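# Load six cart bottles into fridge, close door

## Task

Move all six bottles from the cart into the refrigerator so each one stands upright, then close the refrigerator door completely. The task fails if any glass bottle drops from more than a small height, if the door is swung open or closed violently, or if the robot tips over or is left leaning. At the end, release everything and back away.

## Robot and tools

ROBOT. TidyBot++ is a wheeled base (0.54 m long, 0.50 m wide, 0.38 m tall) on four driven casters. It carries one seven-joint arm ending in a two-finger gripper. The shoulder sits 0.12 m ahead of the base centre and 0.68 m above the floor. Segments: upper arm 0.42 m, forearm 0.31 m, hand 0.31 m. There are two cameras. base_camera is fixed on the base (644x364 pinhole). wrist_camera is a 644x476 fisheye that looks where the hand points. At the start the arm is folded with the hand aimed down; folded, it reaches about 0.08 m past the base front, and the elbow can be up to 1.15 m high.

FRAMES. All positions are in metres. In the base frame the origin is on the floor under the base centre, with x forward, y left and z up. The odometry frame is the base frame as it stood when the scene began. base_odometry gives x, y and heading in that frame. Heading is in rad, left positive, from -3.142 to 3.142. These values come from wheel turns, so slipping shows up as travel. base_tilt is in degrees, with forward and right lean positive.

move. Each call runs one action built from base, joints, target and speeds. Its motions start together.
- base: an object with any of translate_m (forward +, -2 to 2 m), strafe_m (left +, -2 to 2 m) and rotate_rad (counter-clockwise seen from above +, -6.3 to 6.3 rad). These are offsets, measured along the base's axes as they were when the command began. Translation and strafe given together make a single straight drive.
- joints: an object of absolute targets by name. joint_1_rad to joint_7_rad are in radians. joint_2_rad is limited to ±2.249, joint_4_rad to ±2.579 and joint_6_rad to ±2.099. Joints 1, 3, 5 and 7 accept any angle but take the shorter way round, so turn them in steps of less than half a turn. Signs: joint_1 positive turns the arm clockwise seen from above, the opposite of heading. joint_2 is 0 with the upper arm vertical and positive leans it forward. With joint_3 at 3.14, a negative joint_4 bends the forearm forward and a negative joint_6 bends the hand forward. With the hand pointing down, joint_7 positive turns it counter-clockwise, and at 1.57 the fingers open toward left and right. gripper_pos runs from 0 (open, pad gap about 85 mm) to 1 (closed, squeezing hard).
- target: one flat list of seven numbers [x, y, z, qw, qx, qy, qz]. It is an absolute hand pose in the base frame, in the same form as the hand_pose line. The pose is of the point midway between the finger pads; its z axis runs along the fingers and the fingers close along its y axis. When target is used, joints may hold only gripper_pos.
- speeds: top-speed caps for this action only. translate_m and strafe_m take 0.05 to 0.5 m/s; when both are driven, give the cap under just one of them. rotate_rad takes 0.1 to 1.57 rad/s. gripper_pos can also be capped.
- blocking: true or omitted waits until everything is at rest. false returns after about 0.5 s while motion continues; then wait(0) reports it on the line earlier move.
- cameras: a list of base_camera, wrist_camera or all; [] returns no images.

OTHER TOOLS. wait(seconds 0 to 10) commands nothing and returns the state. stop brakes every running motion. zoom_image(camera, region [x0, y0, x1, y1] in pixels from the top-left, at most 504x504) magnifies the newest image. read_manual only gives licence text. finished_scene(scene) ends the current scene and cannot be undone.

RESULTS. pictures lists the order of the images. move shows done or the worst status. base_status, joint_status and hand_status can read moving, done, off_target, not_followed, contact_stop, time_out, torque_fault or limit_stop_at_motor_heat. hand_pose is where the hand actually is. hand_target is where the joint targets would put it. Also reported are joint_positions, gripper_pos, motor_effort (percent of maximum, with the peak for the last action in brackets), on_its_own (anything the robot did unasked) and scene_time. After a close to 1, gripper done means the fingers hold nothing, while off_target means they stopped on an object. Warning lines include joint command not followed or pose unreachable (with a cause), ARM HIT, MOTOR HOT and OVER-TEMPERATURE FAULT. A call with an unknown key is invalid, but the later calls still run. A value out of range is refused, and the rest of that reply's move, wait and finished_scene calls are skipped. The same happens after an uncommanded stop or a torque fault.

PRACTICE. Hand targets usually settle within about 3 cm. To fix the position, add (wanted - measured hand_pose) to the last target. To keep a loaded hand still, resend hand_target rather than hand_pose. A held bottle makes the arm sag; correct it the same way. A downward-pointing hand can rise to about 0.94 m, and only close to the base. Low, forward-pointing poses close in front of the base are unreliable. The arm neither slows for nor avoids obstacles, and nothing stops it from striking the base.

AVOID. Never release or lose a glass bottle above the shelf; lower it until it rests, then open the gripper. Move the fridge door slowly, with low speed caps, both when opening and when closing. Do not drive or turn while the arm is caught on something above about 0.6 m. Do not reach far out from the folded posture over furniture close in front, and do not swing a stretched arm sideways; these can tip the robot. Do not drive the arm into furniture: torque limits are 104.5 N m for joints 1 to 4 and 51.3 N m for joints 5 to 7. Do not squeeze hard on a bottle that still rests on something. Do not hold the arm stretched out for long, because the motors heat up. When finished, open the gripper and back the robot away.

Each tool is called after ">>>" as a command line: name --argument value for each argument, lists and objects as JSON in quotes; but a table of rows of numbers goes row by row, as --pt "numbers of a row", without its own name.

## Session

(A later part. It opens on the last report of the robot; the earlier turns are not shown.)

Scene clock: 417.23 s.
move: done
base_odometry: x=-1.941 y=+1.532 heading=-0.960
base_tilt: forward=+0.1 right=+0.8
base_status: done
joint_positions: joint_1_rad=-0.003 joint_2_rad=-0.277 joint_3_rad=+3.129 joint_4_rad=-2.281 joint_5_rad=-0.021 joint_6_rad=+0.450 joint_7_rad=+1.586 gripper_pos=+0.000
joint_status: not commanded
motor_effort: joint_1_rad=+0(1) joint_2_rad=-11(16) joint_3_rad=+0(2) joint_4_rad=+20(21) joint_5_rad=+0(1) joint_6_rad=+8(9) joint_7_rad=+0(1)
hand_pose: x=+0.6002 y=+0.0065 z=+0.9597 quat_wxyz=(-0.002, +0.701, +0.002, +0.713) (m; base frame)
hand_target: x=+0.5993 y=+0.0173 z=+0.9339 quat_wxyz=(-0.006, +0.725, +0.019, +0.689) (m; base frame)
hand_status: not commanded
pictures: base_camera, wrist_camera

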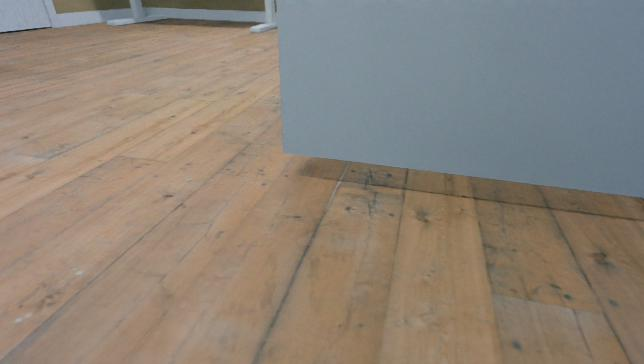

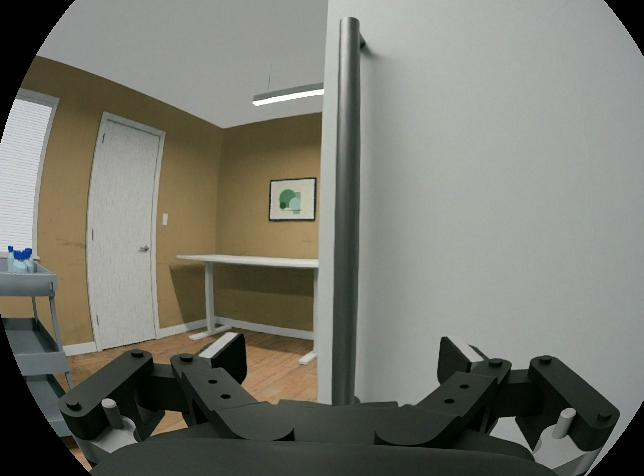

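>>> move --base '{"translate_m": 0.603, "strafe_m": 0.5435}' --joints '{"joint_1_rad": 0.0, "joint_2_rad": -0.312, "joint_3_rad": 3.1416, "joint_4_rad": -2.549, "joint_6_rad": -0.3}' --cameras '["wrist_camera"]'

>>> move --base '{"translate_m": 0.782, "strafe_m": -0.2425, "rotate_rad": -1.9}' --joints '{"joint_6_rad": 0.66}'

Scene clock: 433.57 s.
move: done
base_odometry: x=-1.149 y=+1.350 heading=-0.959
base_tilt: forward=+0.1 right=+0.9
base_status: done
joint_positions: joint_1_rad=-0.003 joint_2_rad=-0.300 joint_3_rad=+3.129 joint_4_rad=-2.540 joint_5_rad=-0.021 joint_6_rad=-0.231 joint_7_rad=+1.586 gripper_pos=+0.000
joint_status: all done
motor_effort: joint_1_rad=+0(1) joint_2_rad=-6(11) joint_3_rad=-1(2) joint_4_rad=+16(21) joint_5_rad=+0(1) joint_6_rad=+6(9) joint_7_rad=+0(1)
hand_pose: x=+0.4346 y=+0.0073 z=+0.6451 quat_wxyz=(-0.004, +0.944, +0.006, +0.329) (m; base frame)
hand_target: x=+0.4139 y=-0.0016 z=+0.6319 quat_wxyz=(+0.007, +0.955, +0.006, +0.298) (m; base frame)
hand_status: not commanded
pictures: wrist_camera

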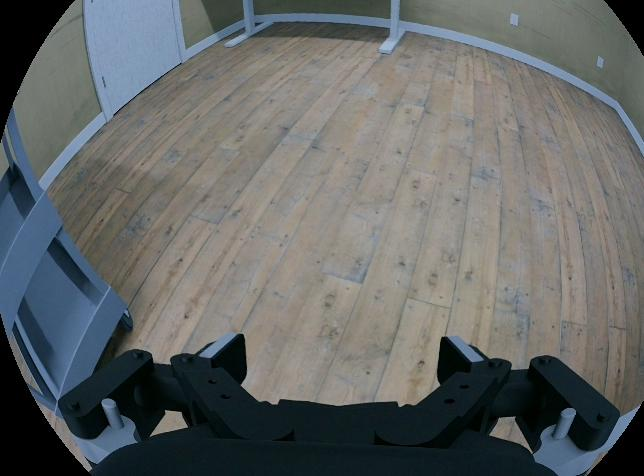

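Scene clock: 436.83 s.
move: done
base_odometry: x=-0.899 y=+0.571 heading=-2.860
base_tilt: forward=+0.2 right=+0.8
base_status: done
joint_positions: joint_1_rad=-0.003 joint_2_rad=-0.305 joint_3_rad=+3.129 joint_4_rad=-2.539 joint_5_rad=-0.021 joint_6_rad=+0.606 joint_7_rad=+1.586 gripper_pos=+0.000
joint_status: all done
motor_effort: joint_1_rad=+0(1) joint_2_rad=-8(10) joint_3_rad=-1(2) joint_4_rad=+18(19) joint_5_rad=+0(1) joint_6_rad=+8(9) joint_7_rad=+0(1)
hand_pose: x=+0.5510 y=+0.0046 z=+0.8718 quat_wxyz=(+0.000, +0.727, +0.002, +0.687) (m; base frame)
hand_target: x=+0.5482 y=+0.0074 z=+0.8860 quat_wxyz=(-0.004, +0.709, +0.010, +0.705) (m; base frame)
hand_status: not commanded
pictures: base_camera, wrist_camera

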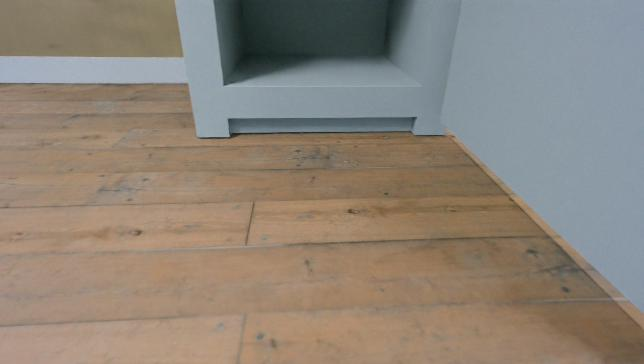

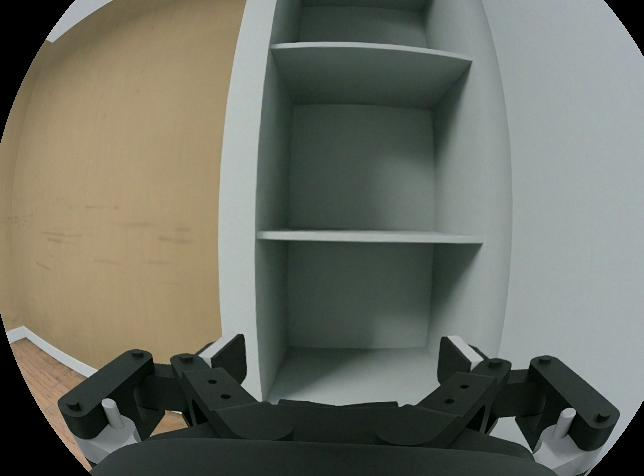

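>>> zoom_image --camera "wrist_camera" --region '[210, 10, 530, 250]'

Scaled by 1.575.

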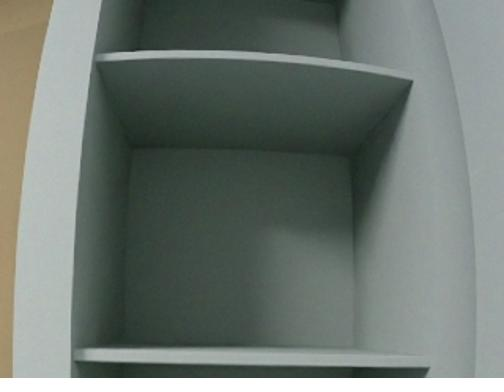

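>>> move --base '{"translate_m": -0.89, "strafe_m": 0.59, "rotate_rad": -1.593}' --joints '{"joint_1_rad": 0.0, "joint_2_rad": -0.417, "joint_4_rad": -1.529, "joint_6_rad": -0.982}'

Scene clock: 540.33 s.
move: done
base_odometry: x=+0.120 y=+0.251 heading=+1.829
base_tilt: forward=+0.2 right=+0.8
base_status: done
joint_positions: joint_1_rad=-0.003 joint_2_rad=-0.413 joint_3_rad=+3.131 joint_4_rad=-1.530 joint_5_rad=-0.021 joint_6_rad=-0.912 joint_7_rad=+1.586 gripper_pos=+0.000
joint_status: all done
motor_effort: joint_1_rad=+0(2) joint_2_rad=-5(13) joint_3_rad=+0(3) joint_4_rad=+19(22) joint_5_rad=-1(1) joint_6_rad=+8(10) joint_7_rad=+0(1)
hand_pose: x=+0.5116 y=+0.0132 z=+1.0671 quat_wxyz=(-0.008, +0.849, +0.012, +0.528) (m; base frame)
hand_target: x=+0.5000 y=-0.0070 z=+1.0503 quat_wxyz=(+0.012, +0.866, -0.006, +0.500) (m; base frame)
hand_status: not commanded
pictures: base_camera, wrist_camera

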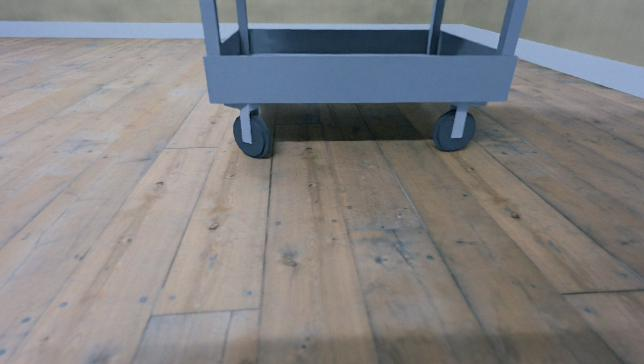

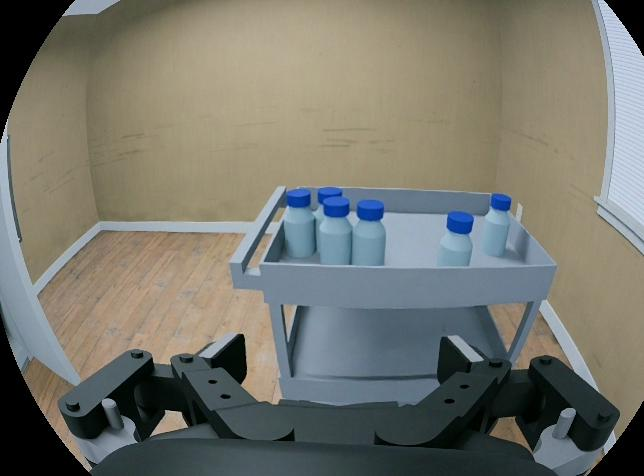

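>>> zoom_image --camera "wrist_camera" --region '[220, 170, 580, 320]'

Scaled by 1.400.

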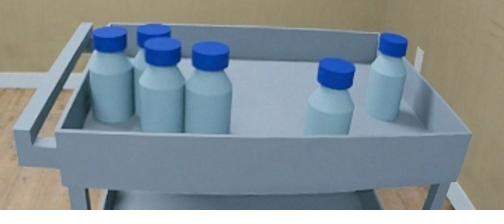

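>>> move --base '{"strafe_m": -0.235}' --joints '{"joint_2_rad": -0.224, "joint_4_rad": -2.158, "joint_6_rad": 0.05}'

Scene clock: 725.80 s.
move: done
base_odometry: x=+0.347 y=+0.311 heading=+1.829
base_tilt: forward=+0.2 right=+0.8
base_status: done
joint_positions: joint_1_rad=-0.003 joint_2_rad=-0.242 joint_3_rad=+3.133 joint_4_rad=-2.138 joint_5_rad=-0.021 joint_6_rad=-0.011 joint_7_rad=+1.586 gripper_pos=+0.000
joint_status: all done
motor_effort: joint_1_rad=+0(1) joint_2_rad=-13(14) joint_3_rad=+0(3) joint_4_rad=+21(23) joint_5_rad=-1(1) joint_6_rad=+8(9) joint_7_rad=+0(1)
hand_pose: x=+0.6099 y=+0.0074 z=+0.8871 quat_wxyz=(-0.004, +0.816, +0.003, +0.579) (m; base frame)
hand_target: x=+0.6155 y=+0.0018 z=+0.8844 quat_wxyz=(+0.004, +0.809, +0.007, +0.588) (m; base frame)
hand_status: not commanded
pictures: base_camera, wrist_camera

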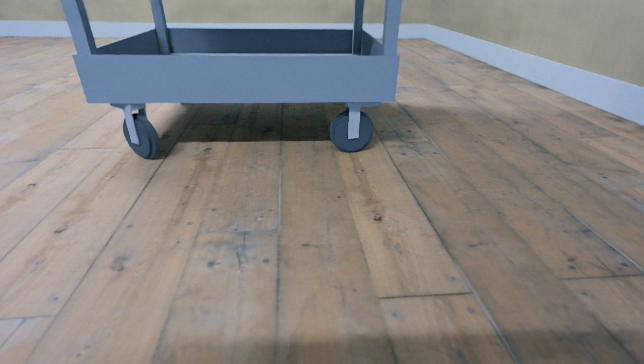

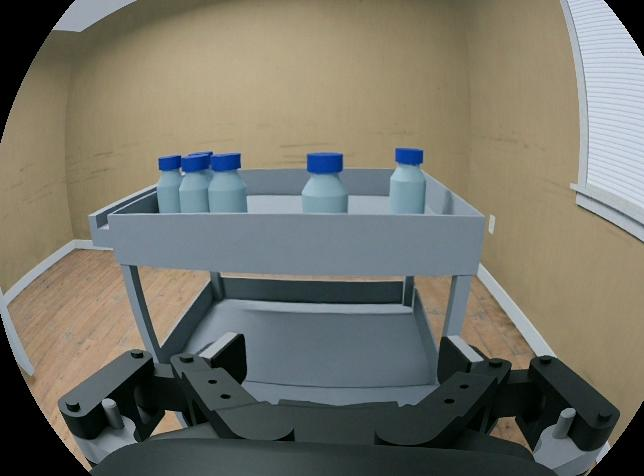

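>>> move --base '{"translate_m": 0.22, "strafe_m": 0.03}' --joints '{"joint_2_rad": -0.217, "joint_4_rad": -2.14, "joint_6_rad": 0.118}' --cameras '["wrist_camera"]'

Scene clock: 750.43 s.
move: done
base_odometry: x=+0.262 y=+0.516 heading=+1.829
base_tilt: forward=+0.2 right=+0.9
base_status: done
joint_positions: joint_1_rad=-0.003 joint_2_rad=-0.221 joint_3_rad=+3.133 joint_4_rad=-2.133 joint_5_rad=-0.021 joint_6_rad=+0.067 joint_7_rad=+1.586 gripper_pos=+0.000
joint_status: all done
motor_effort: joint_1_rad=+0(0) joint_2_rad=-13(16) joint_3_rad=+1(1) joint_4_rad=+21(22) joint_5_rad=-1(1) joint_6_rad=+8(9) joint_7_rad=+0(1)
hand_pose: x=+0.6225 y=+0.0070 z=+0.9032 quat_wxyz=(-0.004, +0.797, +0.002, +0.604) (m; base frame)
hand_target: x=+0.6263 y=+0.0025 z=+0.9120 quat_wxyz=(+0.003, +0.785, +0.007, +0.620) (m; base frame)
hand_status: not commanded
pictures: wrist_camera

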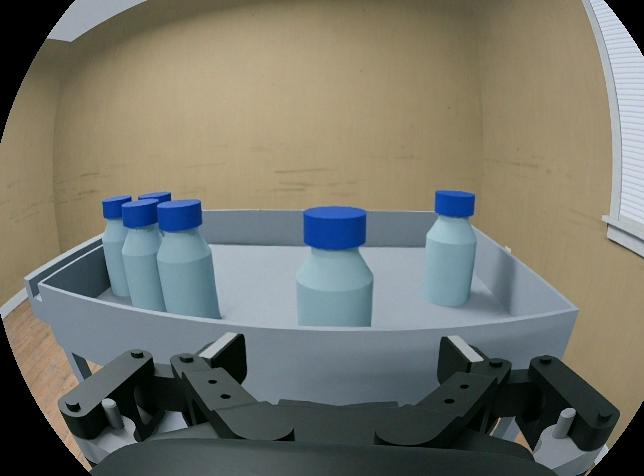

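>>> move --base '{"translate_m": 0.155, "strafe_m": 0.008}' --speeds '{"translate_m": 0.15}' --cameras '["wrist_camera", "base_camera"]'

Scene clock: 801.23 s.
move: done
base_odometry: x=+0.215 y=+0.664 heading=+1.829
base_tilt: forward=+0.2 right=+0.8
base_status: done
joint_positions: joint_1_rad=-0.003 joint_2_rad=-0.220 joint_3_rad=+3.133 joint_4_rad=-2.133 joint_5_rad=-0.021 joint_6_rad=+0.067 joint_7_rad=+1.586 gripper_pos=+0.000
joint_status: not commanded
motor_effort: joint_1_rad=+0(1) joint_2_rad=-13(16) joint_3_rad=+0(1) joint_4_rad=+20(22) joint_5_rad=+0(1) joint_6_rad=+8(9) joint_7_rad=+0(1)
hand_pose: x=+0.6228 y=+0.0070 z=+0.9025 quat_wxyz=(-0.004, +0.797, +0.002, +0.604) (m; base frame)
hand_target: x=+0.6263 y=+0.0025 z=+0.9120 quat_wxyz=(+0.003, +0.785, +0.007, +0.620) (m; base frame)
hand_status: not commanded
pictures: base_camera, wrist_camera

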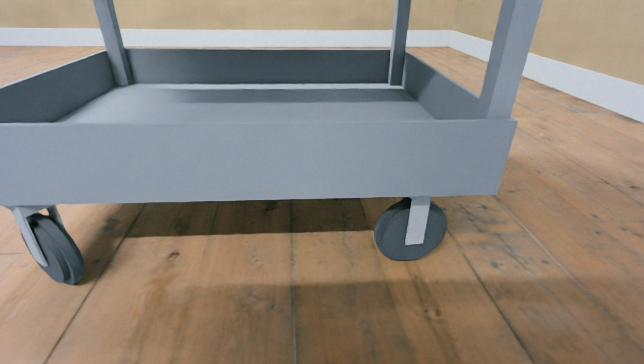

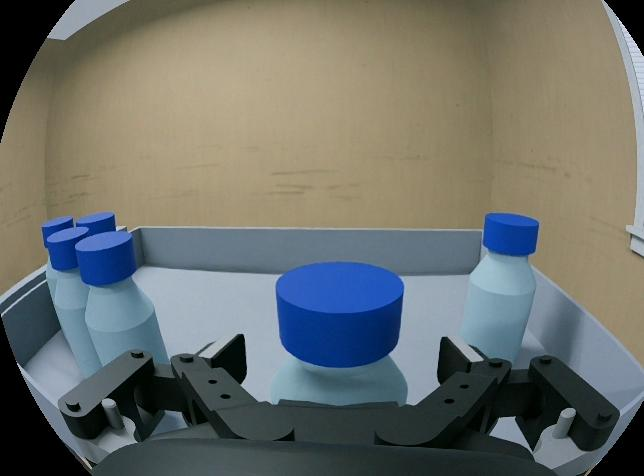

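>>> move --base '{"translate_m": 0.024}' --speeds '{"translate_m": 0.1}' --cameras '["wrist_camera"]'

>>> move --joints '{"gripper_pos": 0.5}' --cameras '["wrist_camera"]'

Scene clock: 811.57 s.
move: done
base_odometry: x=+0.208 y=+0.687 heading=+1.829
base_tilt: forward=+0.2 right=+0.9
base_status: done
joint_positions: joint_1_rad=-0.003 joint_2_rad=-0.215 joint_3_rad=+3.133 joint_4_rad=-2.133 joint_5_rad=-0.021 joint_6_rad=+0.067 joint_7_rad=+1.586 gripper_pos=+0.000
joint_status: not commanded
motor_effort: joint_1_rad=+0(1) joint_2_rad=-13(16) joint_3_rad=+0(2) joint_4_rad=+21(22) joint_5_rad=+0(1) joint_6_rad=+8(9) joint_7_rad=+0(1)
hand_pose: x=+0.6238 y=+0.0070 z=+0.9003 quat_wxyz=(-0.004, +0.799, +0.002, +0.602) (m; base frame)
hand_target: x=+0.6263 y=+0.0025 z=+0.9120 quat_wxyz=(+0.003, +0.785, +0.007, +0.620) (m; base frame)
hand_status: not commanded
pictures: wrist_camera

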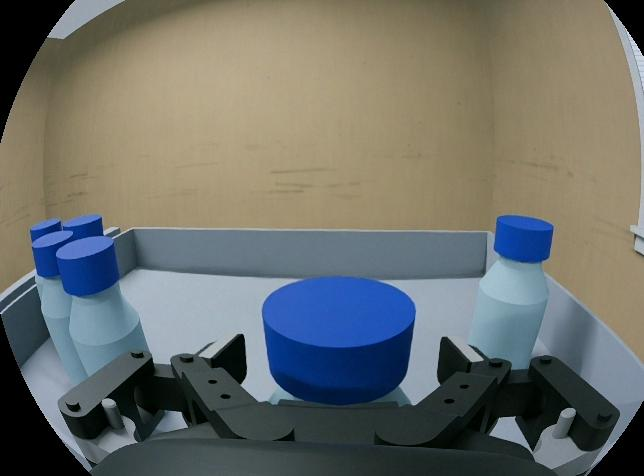

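Scene clock: 812.40 s.
move: off_target
base_odometry: x=+0.208 y=+0.687 heading=+1.829
base_tilt: forward=+0.2 right=+0.8
base_status: not commanded
joint_positions: joint_1_rad=-0.003 joint_2_rad=-0.216 joint_3_rad=+3.133 joint_4_rad=-2.133 joint_5_rad=-0.021 joint_6_rad=+0.068 joint_7_rad=+1.586 gripper_pos=+0.439
joint_status: gripper_pos off_target (ended at +0.439, target +0.500)
motor_effort: joint_1_rad=+1(1) joint_2_rad=-13(14) joint_3_rad=+0(1) joint_4_rad=+21(22) joint_5_rad=-1(1) joint_6_rad=+9(9) joint_7_rad=+0(1)
hand_pose: x=+0.6238 y=+0.0070 z=+0.9006 quat_wxyz=(-0.004, +0.798, +0.002, +0.602) (m; base frame)
hand_target: x=+0.6263 y=+0.0025 z=+0.9120 quat_wxyz=(+0.003, +0.785, +0.007, +0.620) (m; base frame)
hand_status: not commanded
pictures: wrist_camera

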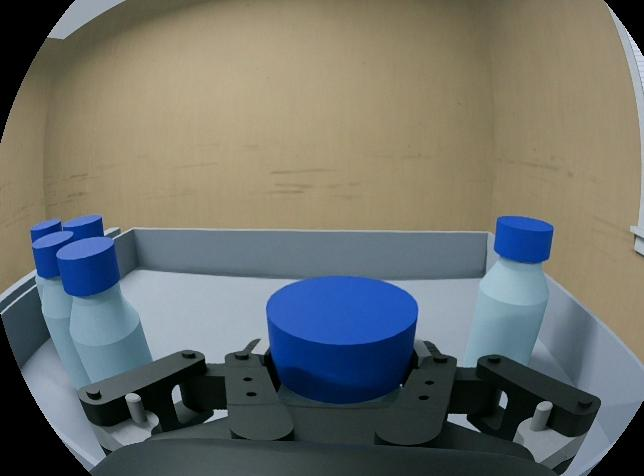

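>>> move --joints '{"joint_2_rad": -0.258, "joint_4_rad": -2.025, "joint_6_rad": -0.13, "gripper_pos": 0.6}' --cameras '["wrist_camera"]'

Scene clock: 840.83 s.
move: off_target
base_odometry: x=+0.208 y=+0.687 heading=+1.829
base_tilt: forward=+0.2 right=+0.7
base_status: not commanded
joint_positions: joint_1_rad=-0.003 joint_2_rad=-0.224 joint_3_rad=+3.133 joint_4_rad=-2.052 joint_5_rad=-0.021 joint_6_rad=-0.090 joint_7_rad=+1.586 gripper_pos=+0.439
joint_status: gripper_pos off_target (ended at +0.439, target +0.600); the others done
motor_effort: joint_1_rad=+0(1) joint_2_rad=-17(18) joint_3_rad=+0(1) joint_4_rad=+26(26) joint_5_rad=-1(1) joint_6_rad=+12(12) joint_7_rad=+0(1)
hand_pose: x=+0.6220 y=+0.0080 z=+0.9063 quat_wxyz=(-0.005, +0.819, +0.003, +0.574) (m; base frame)
hand_target: x=+0.6149 y=+0.0000 z=+0.9276 quat_wxyz=(+0.006, +0.813, +0.005, +0.583) (m; base frame)
hand_status: not commanded
pictures: wrist_camera

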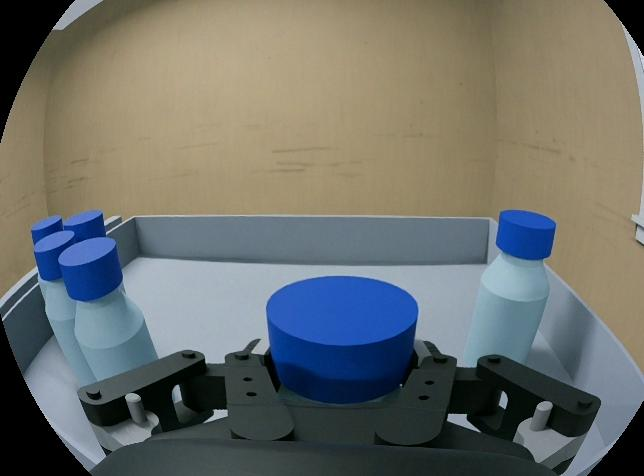

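>>> move --joints '{"joint_2_rad": -0.305, "joint_4_rad": -1.84, "joint_6_rad": -0.29, "gripper_pos": 0.65}' --cameras '["wrist_camera"]'

Scene clock: 858.43 s.
move: off_target
base_odometry: x=+0.208 y=+0.687 heading=+1.829
base_tilt: forward=+0.2 right=+0.9
base_status: not commanded
joint_positions: joint_1_rad=-0.003 joint_2_rad=-0.281 joint_3_rad=+3.133 joint_4_rad=-1.858 joint_5_rad=-0.021 joint_6_rad=-0.242 joint_7_rad=+1.586 gripper_pos=+0.439
joint_status: gripper_pos off_target (ended at +0.439, target +0.650); the others done
motor_effort: joint_1_rad=+0(0) joint_2_rad=-16(19) joint_3_rad=+0(2) joint_4_rad=+27(28) joint_5_rad=+0(1) joint_6_rad=+12(13) joint_7_rad=+0(1)
hand_pose: x=+0.6182 y=+0.0093 z=+1.0078 quat_wxyz=(-0.006, +0.789, +0.005, +0.614) (m; base frame)
hand_target: x=+0.6081 y=-0.0015 z=+1.0162 quat_wxyz=(+0.008, +0.791, +0.003, +0.612) (m; base frame)
hand_status: not commanded
pictures: wrist_camera

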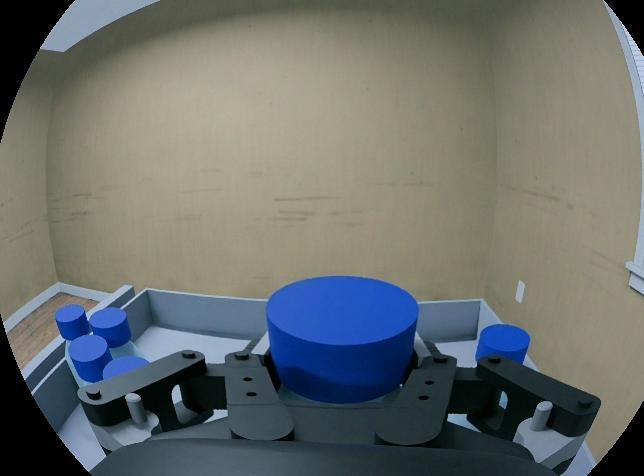

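>>> move --joints '{"joint_2_rad": -0.285, "joint_4_rad": -1.54, "joint_6_rad": -0.575}' --cameras '[]'

>>> move --base '{"translate_m": -0.45}' --speeds '{"translate_m": 0.35}' --cameras '["wrist_camera"]'

Scene clock: 905.20 s.
move: done
base_odometry: x=+0.208 y=+0.687 heading=+1.829
base_tilt: forward=+0.2 right=+1.0
base_status: not commanded
joint_positions: joint_1_rad=-0.003 joint_2_rad=-0.281 joint_3_rad=+3.133 joint_4_rad=-1.563 joint_5_rad=-0.021 joint_6_rad=-0.526 joint_7_rad=+1.586 gripper_pos=+0.439
joint_status: all done
motor_effort: joint_1_rad=+0(0) joint_2_rad=-15(17) joint_3_rad=+0(1) joint_4_rad=+26(28) joint_5_rad=-1(1) joint_6_rad=+12(13) joint_7_rad=+0(1)
hand_pose: x=+0.6061 y=+0.0111 z=+1.1026 quat_wxyz=(-0.008, +0.786, +0.007, +0.619) (m; base frame)
hand_target: x=+0.6004 y=-0.0041 z=+1.1035 quat_wxyz=(+0.010, +0.792, -0.001, +0.610) (m; base frame)
hand_status: not commanded
pictures: none
No camera images: "cameras" was empty.

Scene clock: 907.60 s.
move: done
base_odometry: x=+0.323 y=+0.252 heading=+1.829
base_tilt: forward=+0.2 right=+0.8
base_status: done
joint_positions: joint_1_rad=-0.003 joint_2_rad=-0.269 joint_3_rad=+3.133 joint_4_rad=-1.562 joint_5_rad=-0.021 joint_6_rad=-0.532 joint_7_rad=+1.586 gripper_pos=+0.439
joint_status: not commanded
motor_effort: joint_1_rad=+0(3) joint_2_rad=-15(20) joint_3_rad=+0(4) joint_4_rad=+26(27) joint_5_rad=+0(2) joint_6_rad=+12(13) joint_7_rad=+0(1)
hand_pose: x=+0.6104 y=+0.0107 z=+1.0956 quat_wxyz=(-0.007, +0.791, +0.007, +0.612) (m; base frame)
hand_target: x=+0.6004 y=-0.0041 z=+1.1035 quat_wxyz=(+0.010, +0.792, -0.001, +0.610) (m; base frame)
hand_status: not commanded
pictures: wrist_camera

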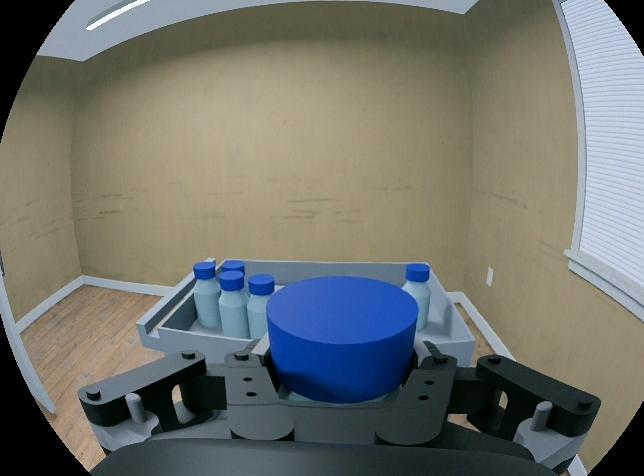

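>>> move --base '{"translate_m": 0.565, "strafe_m": 1.133, "rotate_rad": 1.593}' --speeds '{"rotate_rad": 0.9}' --cameras '["wrist_camera", "base_camera"]'

Scene clock: 931.90 s.
move: done
base_odometry: x=-0.917 y=+0.509 heading=-2.861
base_tilt: forward=+0.2 right=+0.9
base_status: done
joint_positions: joint_1_rad=+0.001 joint_2_rad=-0.262 joint_3_rad=+3.140 joint_4_rad=-1.562 joint_5_rad=-0.021 joint_6_rad=-0.533 joint_7_rad=+1.586 gripper_pos=+0.439
joint_status: not commanded
motor_effort: joint_1_rad=+0(3) joint_2_rad=-16(19) joint_3_rad=-1(5) joint_4_rad=+26(27) joint_5_rad=-1(2) joint_6_rad=+12(13) joint_7_rad=+0(1)
hand_pose: x=+0.6136 y=+0.0051 z=+1.0918 quat_wxyz=(-0.005, +0.793, +0.002, +0.609) (m; base frame)
hand_target: x=+0.6004 y=-0.0041 z=+1.1035 quat_wxyz=(+0.010, +0.792, -0.001, +0.610) (m; base frame)
hand_status: not commanded
pictures: base_camera, wrist_camera

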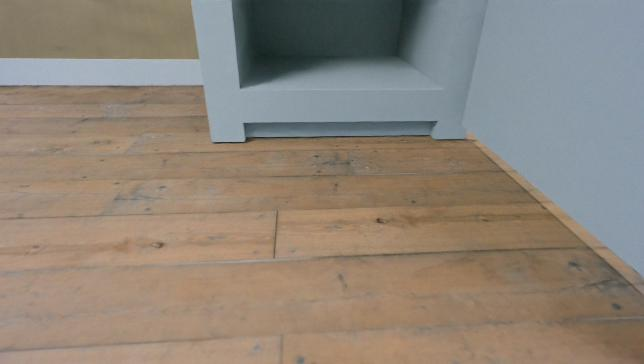

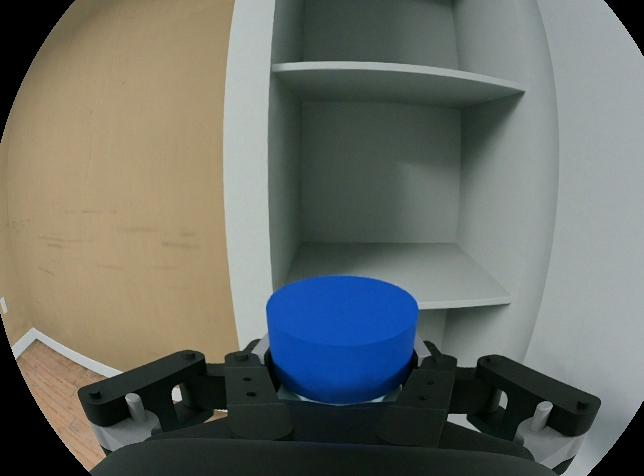

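>>> move --joints '{"joint_1_rad": 0.38, "joint_2_rad": -0.092, "joint_4_rad": -1.388, "joint_6_rad": -0.43}' --base '{"translate_m": 0.25}' --speeds '{"translate_m": 0.25}' --cameras '["wrist_camera"]'

Scene clock: 971.93 s.
move: done
base_odometry: x=-1.157 y=+0.440 heading=-2.861
base_tilt: forward=+0.2 right=+0.9
base_status: done
joint_positions: joint_1_rad=+0.364 joint_2_rad=-0.068 joint_3_rad=+3.140 joint_4_rad=-1.415 joint_5_rad=-0.021 joint_6_rad=-0.508 joint_7_rad=+1.586 gripper_pos=+0.439
joint_status: all done
motor_effort: joint_1_rad=+0(2) joint_2_rad=-24(28) joint_3_rad=-1(2) joint_4_rad=+26(27) joint_5_rad=-1(1) joint_6_rad=+12(13) joint_7_rad=+0(1)
hand_pose: x=+0.6599 y=-0.2005 z=+1.0837 quat_wxyz=(+0.103, +0.787, -0.143, +0.591) (m; base frame)
hand_target: x=+0.6486 y=-0.2146 z=+1.1380 quat_wxyz=(+0.132, +0.746, -0.143, +0.637) (m; base frame)
hand_status: not commanded
pictures: wrist_camera

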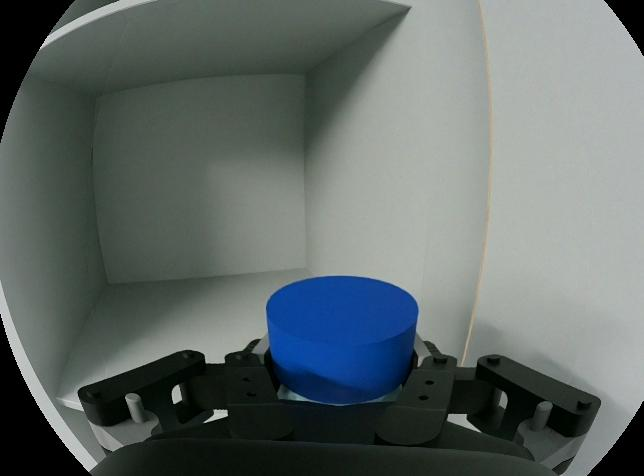

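>>> move --joints '{"joint_2_rad": -0.08, "joint_4_rad": -1.308, "joint_6_rad": -0.6}' --cameras '[]'

>>> move --base '{"translate_m": 0.18}' --speeds '{"translate_m": 0.2}' --cameras '["wrist_camera", "base_camera"]'

Scene clock: 1002.60 s.
move: done
base_odometry: x=-1.157 y=+0.440 heading=-2.861
base_tilt: forward=+0.2 right=+0.9
base_status: not commanded
joint_positions: joint_1_rad=+0.364 joint_2_rad=-0.067 joint_3_rad=+3.140 joint_4_rad=-1.329 joint_5_rad=-0.021 joint_6_rad=-0.574 joint_7_rad=+1.586 gripper_pos=+0.439
joint_status: all done
motor_effort: joint_1_rad=+0(0) joint_2_rad=-23(26) joint_3_rad=-1(1) joint_4_rad=+26(28) joint_5_rad=+0(1) joint_6_rad=+12(13) joint_7_rad=+0(1)
hand_pose: x=+0.6553 y=-0.1984 z=+1.1159 quat_wxyz=(+0.104, +0.782, -0.141, +0.599) (m; base frame)
hand_target: x=+0.6407 y=-0.2130 z=+1.1278 quat_wxyz=(+0.126, +0.777, -0.151, +0.598) (m; base frame)
hand_status: not commanded
pictures: none
No camera images: "cameras" was empty.

Scene clock: 1004.23 s.
move: done
base_odometry: x=-1.330 y=+0.390 heading=-2.861
base_tilt: forward=+0.1 right=+0.8
base_status: done
joint_positions: joint_1_rad=+0.366 joint_2_rad=-0.060 joint_3_rad=+3.140 joint_4_rad=-1.328 joint_5_rad=-0.021 joint_6_rad=-0.574 joint_7_rad=+1.586 gripper_pos=+0.439
joint_status: not commanded
motor_effort: joint_1_rad=+0(1) joint_2_rad=-24(27) joint_3_rad=+0(2) joint_4_rad=+26(27) joint_5_rad=+0(1) joint_6_rad=+12(13) joint_7_rad=-1(1)
hand_pose: x=+0.6577 y=-0.2005 z=+1.1120 quat_wxyz=(+0.105, +0.784, -0.142, +0.596) (m; base frame)
hand_target: x=+0.6407 y=-0.2130 z=+1.1278 quat_wxyz=(+0.126, +0.777, -0.151, +0.598) (m; base frame)
hand_status: not commanded
pictures: base_camera, wrist_camera

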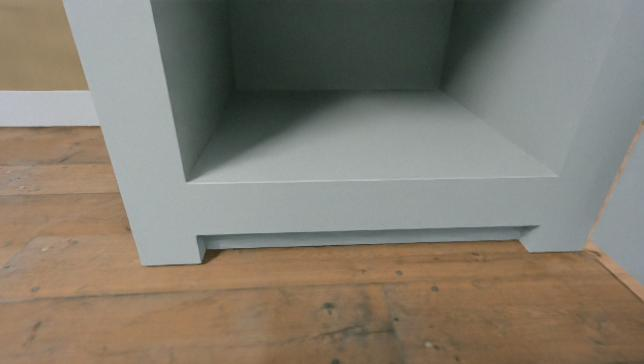

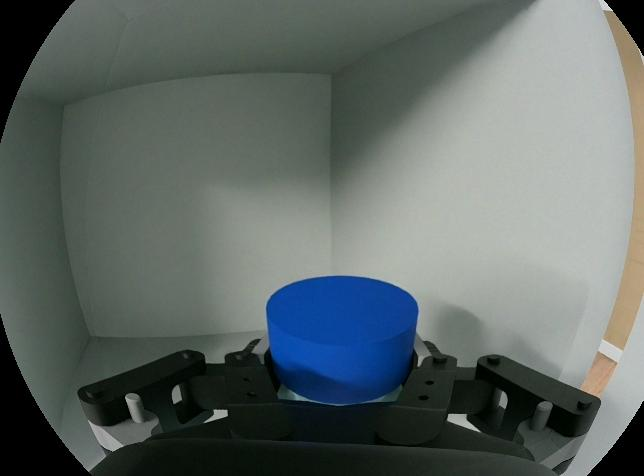

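>>> zoom_image --camera "wrist_camera" --region '[0, 40, 400, 440]'

Scaled by 1.260.

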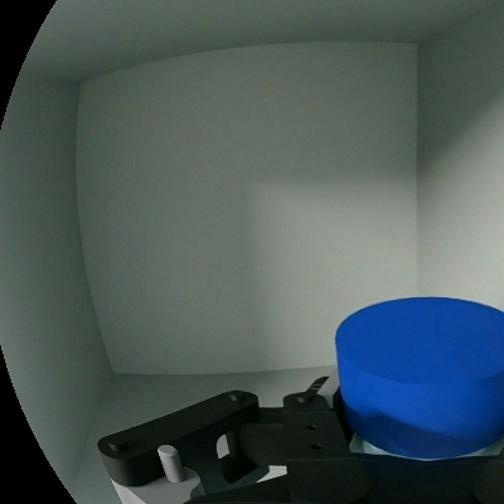

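>>> move --base '{"translate_m": 0.18}' --speeds '{"translate_m": 0.2}' --cameras '["wrist_camera", "base_camera"]'

Scene clock: 1115.70 s.
move: done
base_odometry: x=-1.504 y=+0.340 heading=-2.861
base_tilt: forward=+0.2 right=+0.8
base_status: done
joint_positions: joint_1_rad=+0.368 joint_2_rad=-0.058 joint_3_rad=+3.140 joint_4_rad=-1.328 joint_5_rad=-0.021 joint_6_rad=-0.574 joint_7_rad=+1.586 gripper_pos=+0.439
joint_status: not commanded
motor_effort: joint_1_rad=+0(1) joint_2_rad=-24(27) joint_3_rad=+0(2) joint_4_rad=+26(26) joint_5_rad=-1(1) joint_6_rad=+12(13) joint_7_rad=+0(1)
hand_pose: x=+0.6581 y=-0.2013 z=+1.1111 quat_wxyz=(+0.105, +0.784, -0.143, +0.595) (m; base frame)
hand_target: x=+0.6407 y=-0.2130 z=+1.1278 quat_wxyz=(+0.126, +0.777, -0.151, +0.598) (m; base frame)
hand_status: not commanded
pictures: base_camera, wrist_camera

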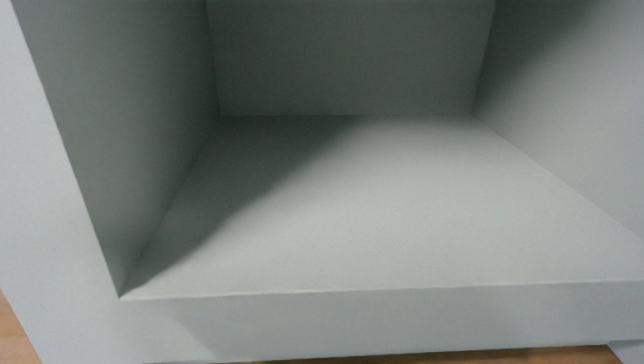

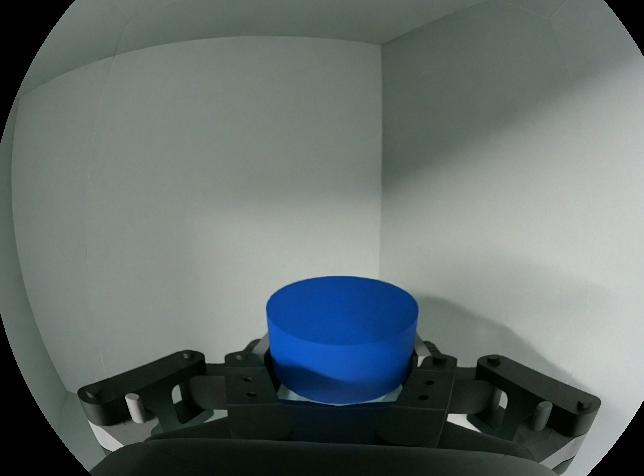

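>>> move --base '{"translate_m": 0.045}' --speeds '{"translate_m": 0.1}' --cameras '[]'

>>> move --joints '{"joint_2_rad": -0.104, "joint_4_rad": -1.467, "joint_6_rad": -0.39}' --cameras '["wrist_camera"]'

Scene clock: 1153.43 s.
move: done
base_odometry: x=-1.547 y=+0.328 heading=-2.862
base_tilt: forward=+0.3 right=+0.8
base_status: done
joint_positions: joint_1_rad=+0.368 joint_2_rad=-0.059 joint_3_rad=+3.140 joint_4_rad=-1.328 joint_5_rad=-0.021 joint_6_rad=-0.574 joint_7_rad=+1.586 gripper_pos=+0.439
joint_status: not commanded
motor_effort: joint_1_rad=+0(2) joint_2_rad=-24(27) joint_3_rad=+0(2) joint_4_rad=+26(27) joint_5_rad=-1(1) joint_6_rad=+12(13) joint_7_rad=-1(1)
hand_pose: x=+0.6576 y=-0.2017 z=+1.1116 quat_wxyz=(+0.105, +0.784, -0.143, +0.596) (m; base frame)
hand_target: x=+0.6407 y=-0.2130 z=+1.1278 quat_wxyz=(+0.126, +0.777, -0.151, +0.598) (m; base frame)
hand_status: not commanded
pictures: none
No camera images: "cameras" was empty.

Scene clock: 1154.50 s.
move: done
base_odometry: x=-1.547 y=+0.328 heading=-2.862
base_tilt: forward=+0.2 right=+0.7
base_status: not commanded
joint_positions: joint_1_rad=+0.368 joint_2_rad=-0.070 joint_3_rad=+3.140 joint_4_rad=-1.476 joint_5_rad=-0.021 joint_6_rad=-0.472 joint_7_rad=+1.586 gripper_pos=+0.439
joint_status: all done
motor_effort: joint_1_rad=+0(0) joint_2_rad=-24(26) joint_3_rad=-1(1) joint_4_rad=+26(28) joint_5_rad=-1(2) joint_6_rad=+12(13) joint_7_rad=-1(1)
hand_pose: x=+0.6597 y=-0.2031 z=+1.0591 quat_wxyz=(+0.103, +0.794, -0.146, +0.582) (m; base frame)
hand_target: x=+0.6475 y=-0.2137 z=+1.1088 quat_wxyz=(+0.130, +0.755, -0.144, +0.627) (m; base frame)
hand_status: not commanded
pictures: wrist_camera

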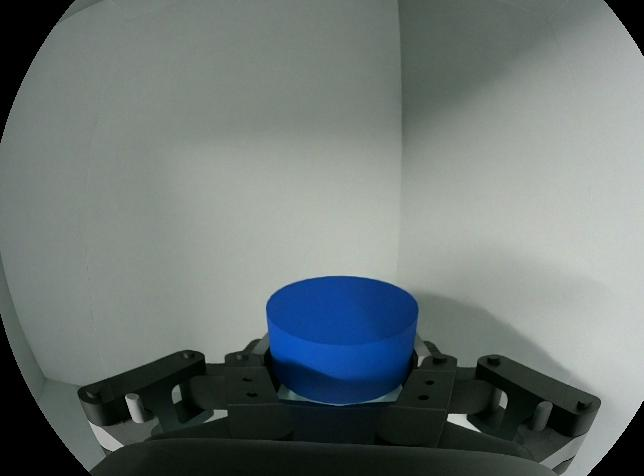

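>>> move --joints '{"joint_2_rad": -0.108, "joint_4_rad": -1.495, "joint_6_rad": -0.345}' --cameras '[]'

Scene clock: 1161.43 s.
move: done
base_odometry: x=-1.547 y=+0.328 heading=-2.862
base_tilt: forward=+0.2 right=+0.8
base_status: not commanded
joint_positions: joint_1_rad=+0.368 joint_2_rad=-0.074 joint_3_rad=+3.140 joint_4_rad=-1.502 joint_5_rad=-0.021 joint_6_rad=-0.422 joint_7_rad=+1.586 gripper_pos=+0.439
joint_status: all done
motor_effort: joint_1_rad=+0(0) joint_2_rad=-24(25) joint_3_rad=+0(1) joint_4_rad=+27(27) joint_5_rad=-1(1) joint_6_rad=+12(13) joint_7_rad=-1(1)
hand_pose: x=+0.6613 y=-0.2040 z=+1.0602 quat_wxyz=(+0.105, +0.786, -0.145, +0.592) (m; base frame)
hand_target: x=+0.6485 y=-0.2137 z=+1.1076 quat_wxyz=(+0.131, +0.748, -0.142, +0.635) (m; base frame)
hand_status: not commanded
pictures: none
No camera images: "cameras" was empty.

>>> move --joints '{"joint_2_rad": -0.112, "joint_4_rad": -1.53, "joint_6_rad": -0.315}' --cameras '[]'

Scene clock: 1166.90 s.
move: done
base_odometry: x=-1.547 y=+0.328 heading=-2.862
base_tilt: forward=+0.3 right=+0.9
base_status: not commanded
joint_positions: joint_1_rad=+0.368 joint_2_rad=-0.079 joint_3_rad=+3.140 joint_4_rad=-1.537 joint_5_rad=-0.021 joint_6_rad=-0.392 joint_7_rad=+1.586 gripper_pos=+0.439
joint_status: all done
motor_effort: joint_1_rad=+0(0) joint_2_rad=-23(25) joint_3_rad=+0(1) joint_4_rad=+26(28) joint_5_rad=-1(1) joint_6_rad=+12(13) joint_7_rad=-1(1)
hand_pose: x=+0.6604 y=-0.2038 z=+1.0508 quat_wxyz=(+0.105, +0.785, -0.145, +0.592) (m; base frame)
hand_target: x=+0.6485 y=-0.2134 z=+1.0976 quat_wxyz=(+0.131, +0.749, -0.142, +0.634) (m; base frame)
hand_status: not commanded
pictures: none
No camera images: "cameras" was empty.

>>> move --joints '{"joint_2_rad": -0.115, "joint_4_rad": -1.557, "joint_6_rad": -0.29}' --cameras '[]'

>>> move --joints '{"joint_2_rad": -0.118, "joint_4_rad": -1.582, "joint_6_rad": -0.267}' --cameras '["wrist_camera"]'

Scene clock: 1172.10 s.
move: done
base_odometry: x=-1.547 y=+0.328 heading=-2.862
base_tilt: forward=+0.2 right=+0.9
base_status: not commanded
joint_positions: joint_1_rad=+0.368 joint_2_rad=-0.082 joint_3_rad=+3.140 joint_4_rad=-1.564 joint_5_rad=-0.021 joint_6_rad=-0.367 joint_7_rad=+1.586 gripper_pos=+0.439
joint_status: all done
motor_effort: joint_1_rad=+0(0) joint_2_rad=-23(25) joint_3_rad=-1(1) joint_4_rad=+26(28) joint_5_rad=-1(1) joint_6_rad=+12(13) joint_7_rad=+0(1)
hand_pose: x=+0.6599 y=-0.2038 z=+1.0438 quat_wxyz=(+0.106, +0.785, -0.145, +0.593) (m; base frame)
hand_target: x=+0.6485 y=-0.2131 z=+1.0902 quat_wxyz=(+0.131, +0.749, -0.141, +0.635) (m; base frame)
hand_status: not commanded
pictures: none
No camera images: "cameras" was empty.

Scene clock: 1172.73 s.
move: done
base_odometry: x=-1.547 y=+0.328 heading=-2.862
base_tilt: forward=+0.2 right=+0.8
base_status: not commanded
joint_positions: joint_1_rad=+0.368 joint_2_rad=-0.085 joint_3_rad=+3.140 joint_4_rad=-1.588 joint_5_rad=-0.021 joint_6_rad=-0.344 joint_7_rad=+1.586 gripper_pos=+0.439
joint_status: all done
motor_effort: joint_1_rad=+0(0) joint_2_rad=-23(25) joint_3_rad=-1(1) joint_4_rad=+27(28) joint_5_rad=-1(1) joint_6_rad=+12(13) joint_7_rad=+0(1)
hand_pose: x=+0.6593 y=-0.2038 z=+1.0370 quat_wxyz=(+0.106, +0.785, -0.145, +0.593) (m; base frame)
hand_target: x=+0.6482 y=-0.2127 z=+1.0835 quat_wxyz=(+0.130, +0.748, -0.141, +0.635) (m; base frame)
hand_status: not commanded
pictures: wrist_camera

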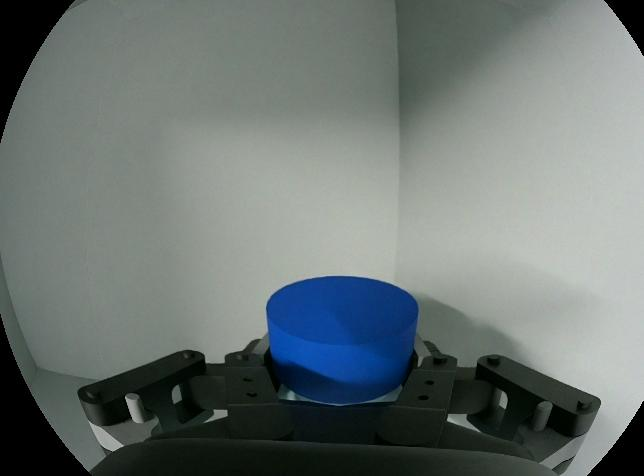

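>>> move --joints '{"joint_2_rad": -0.121, "joint_4_rad": -1.604, "joint_6_rad": -0.246}' --cameras '[]'

>>> move --joints '{"joint_2_rad": -0.123, "joint_4_rad": -1.625, "joint_6_rad": -0.226}' --cameras '[]'

>>> move --joints '{"joint_2_rad": -0.125, "joint_4_rad": -1.646, "joint_6_rad": -0.206}' --cameras '["wrist_camera"]'

Scene clock: 1185.77 s.
move: done
base_odometry: x=-1.547 y=+0.328 heading=-2.862
base_tilt: forward=+0.1 right=+0.9
base_status: not commanded
joint_positions: joint_1_rad=+0.368 joint_2_rad=-0.087 joint_3_rad=+3.140 joint_4_rad=-1.610 joint_5_rad=-0.021 joint_6_rad=-0.323 joint_7_rad=+1.586 gripper_pos=+0.439
joint_status: all done
motor_effort: joint_1_rad=+0(0) joint_2_rad=-23(25) joint_3_rad=-1(1) joint_4_rad=+27(28) joint_5_rad=+0(1) joint_6_rad=+12(12) joint_7_rad=+0(1)
hand_pose: x=+0.6587 y=-0.2037 z=+1.0316 quat_wxyz=(+0.106, +0.784, -0.145, +0.594) (m; base frame)
hand_target: x=+0.6477 y=-0.2123 z=+1.0781 quat_wxyz=(+0.130, +0.748, -0.140, +0.636) (m; base frame)
hand_status: not commanded
pictures: none
No camera images: "cameras" was empty.

Scene clock: 1186.37 s.
move: done
base_odometry: x=-1.547 y=+0.328 heading=-2.862
base_tilt: forward=+0.2 right=+0.8
base_status: not commanded
joint_positions: joint_1_rad=+0.368 joint_2_rad=-0.089 joint_3_rad=+3.140 joint_4_rad=-1.631 joint_5_rad=-0.021 joint_6_rad=-0.303 joint_7_rad=+1.586 gripper_pos=+0.439
joint_status: all done
motor_effort: joint_1_rad=+0(0) joint_2_rad=-23(25) joint_3_rad=+0(1) joint_4_rad=+27(28) joint_5_rad=+0(1) joint_6_rad=+12(13) joint_7_rad=+0(1)
hand_pose: x=+0.6582 y=-0.2036 z=+1.0259 quat_wxyz=(+0.106, +0.784, -0.145, +0.595) (m; base frame)
hand_target: x=+0.6475 y=-0.2120 z=+1.0723 quat_wxyz=(+0.130, +0.747, -0.140, +0.636) (m; base frame)
hand_status: not commanded
pictures: none
No camera images: "cameras" was empty.

Scene clock: 1186.97 s.
move: done
base_odometry: x=-1.547 y=+0.328 heading=-2.862
base_tilt: forward=+0.1 right=+0.9
base_status: not commanded
joint_positions: joint_1_rad=+0.368 joint_2_rad=-0.091 joint_3_rad=+3.140 joint_4_rad=-1.652 joint_5_rad=-0.021 joint_6_rad=-0.283 joint_7_rad=+1.586 gripper_pos=+0.439
joint_status: all done
motor_effort: joint_1_rad=+0(0) joint_2_rad=-23(24) joint_3_rad=+0(1) joint_4_rad=+27(28) joint_5_rad=-1(1) joint_6_rad=+12(13) joint_7_rad=+0(1)
hand_pose: x=+0.6575 y=-0.2035 z=+1.0201 quat_wxyz=(+0.106, +0.783, -0.146, +0.595) (m; base frame)
hand_target: x=+0.6472 y=-0.2117 z=+1.0665 quat_wxyz=(+0.130, +0.747, -0.140, +0.637) (m; base frame)
hand_status: not commanded
pictures: wrist_camera

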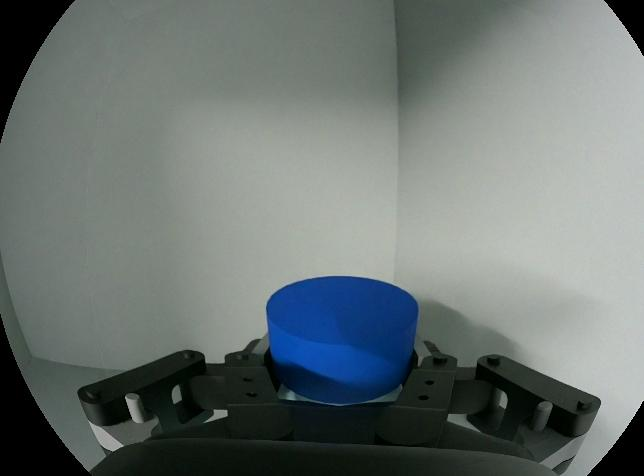

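>>> move --joints '{"joint_2_rad": -0.127, "joint_4_rad": -1.667, "joint_6_rad": -0.186}' --cameras '[]'

>>> move --joints '{"joint_2_rad": -0.129, "joint_4_rad": -1.688, "joint_6_rad": -0.166}' --cameras '[]'

>>> move --joints '{"joint_2_rad": -0.13, "joint_4_rad": -1.709, "joint_6_rad": -0.146}' --cameras '["wrist_camera"]'

Scene clock: 1200.97 s.
move: done
base_odometry: x=-1.547 y=+0.328 heading=-2.862
base_tilt: forward=+0.2 right=+0.8
base_status: not commanded
joint_positions: joint_1_rad=+0.368 joint_2_rad=-0.093 joint_3_rad=+3.140 joint_4_rad=-1.673 joint_5_rad=-0.021 joint_6_rad=-0.263 joint_7_rad=+1.586 gripper_pos=+0.439
joint_status: all done
motor_effort: joint_1_rad=+0(0) joint_2_rad=-23(24) joint_3_rad=+1(1) joint_4_rad=+27(28) joint_5_rad=+0(1) joint_6_rad=+13(13) joint_7_rad=+0(1)
hand_pose: x=+0.6568 y=-0.2033 z=+1.0144 quat_wxyz=(+0.107, +0.783, -0.146, +0.595) (m; base frame)
hand_target: x=+0.6467 y=-0.2113 z=+1.0607 quat_wxyz=(+0.130, +0.747, -0.140, +0.637) (m; base frame)
hand_status: not commanded
pictures: none
No camera images: "cameras" was empty.

Scene clock: 1201.53 s.
move: done
base_odometry: x=-1.547 y=+0.328 heading=-2.862
base_tilt: forward=+0.3 right=+0.9
base_status: not commanded
joint_positions: joint_1_rad=+0.368 joint_2_rad=-0.097 joint_3_rad=+3.140 joint_4_rad=-1.689 joint_5_rad=-0.021 joint_6_rad=-0.239 joint_7_rad=+1.586 gripper_pos=+0.439
joint_status: all done
motor_effort: joint_1_rad=+0(1) joint_2_rad=-22(24) joint_3_rad=-1(1) joint_4_rad=+26(27) joint_5_rad=+0(1) joint_6_rad=+11(12) joint_7_rad=+0(1)
hand_pose: x=+0.6561 y=-0.2032 z=+1.0141 quat_wxyz=(+0.108, +0.779, -0.145, +0.600) (m; base frame)
hand_target: x=+0.6462 y=-0.2109 z=+1.0550 quat_wxyz=(+0.130, +0.747, -0.139, +0.637) (m; base frame)
hand_status: not commanded
pictures: none
No camera images: "cameras" was empty.

Scene clock: 1202.10 s.
move: done
base_odometry: x=-1.547 y=+0.328 heading=-2.862
base_tilt: forward=+0.2 right=+0.9
base_status: not commanded
joint_positions: joint_1_rad=+0.368 joint_2_rad=-0.102 joint_3_rad=+3.140 joint_4_rad=-1.705 joint_5_rad=-0.021 joint_6_rad=-0.214 joint_7_rad=+1.586 gripper_pos=+0.439
joint_status: all done
motor_effort: joint_1_rad=+0(1) joint_2_rad=-22(23) joint_3_rad=+0(1) joint_4_rad=+25(26) joint_5_rad=+0(1) joint_6_rad=+11(12) joint_7_rad=+0(1)
hand_pose: x=+0.6551 y=-0.2030 z=+1.0144 quat_wxyz=(+0.109, +0.775, -0.145, +0.605) (m; base frame)
hand_target: x=+0.6459 y=-0.2106 z=+1.0486 quat_wxyz=(+0.130, +0.747, -0.139, +0.638) (m; base frame)
hand_status: not commanded
pictures: wrist_camera

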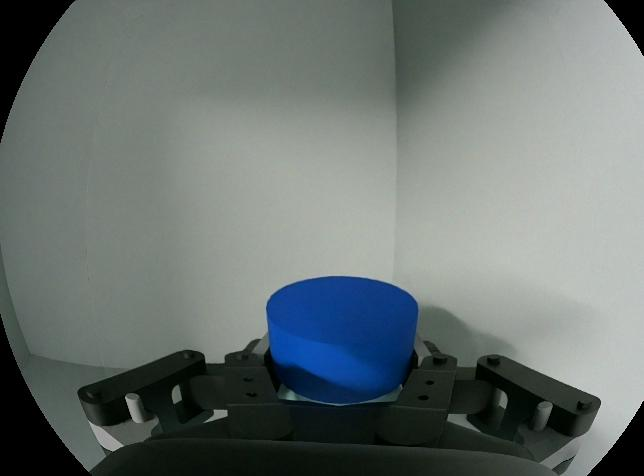

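>>> move --joints '{"joint_2_rad": -0.102, "joint_4_rad": -1.70, "joint_6_rad": -0.25}' --cameras '["wrist_camera"]'

Scene clock: 1221.93 s.
move: done
base_odometry: x=-1.547 y=+0.328 heading=-2.862
base_tilt: forward=+0.2 right=+0.9
base_status: not commanded
joint_positions: joint_1_rad=+0.368 joint_2_rad=-0.102 joint_3_rad=+3.140 joint_4_rad=-1.693 joint_5_rad=-0.021 joint_6_rad=-0.238 joint_7_rad=+1.586 gripper_pos=+0.439
joint_status: all done
motor_effort: joint_1_rad=+0(1) joint_2_rad=-20(22) joint_3_rad=-1(1) joint_4_rad=+23(25) joint_5_rad=+0(1) joint_6_rad=+10(11) joint_7_rad=+0(1)
hand_pose: x=+0.6544 y=-0.2026 z=+1.0141 quat_wxyz=(+0.108, +0.779, -0.145, +0.600) (m; base frame)
hand_target: x=+0.6487 y=-0.2128 z=+1.0067 quat_wxyz=(+0.121, +0.784, -0.147, +0.590) (m; base frame)
hand_status: not commanded
pictures: wrist_camera

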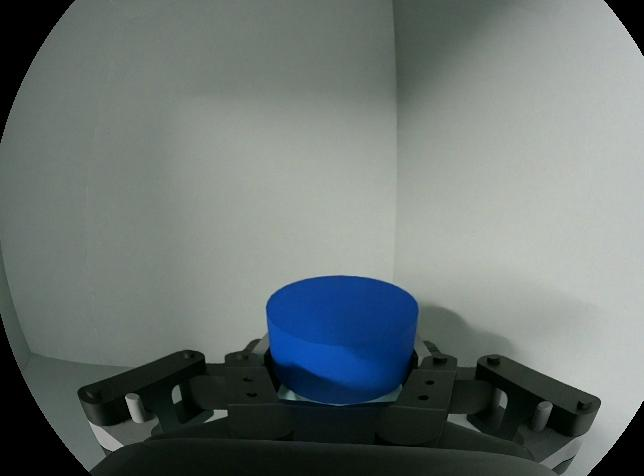

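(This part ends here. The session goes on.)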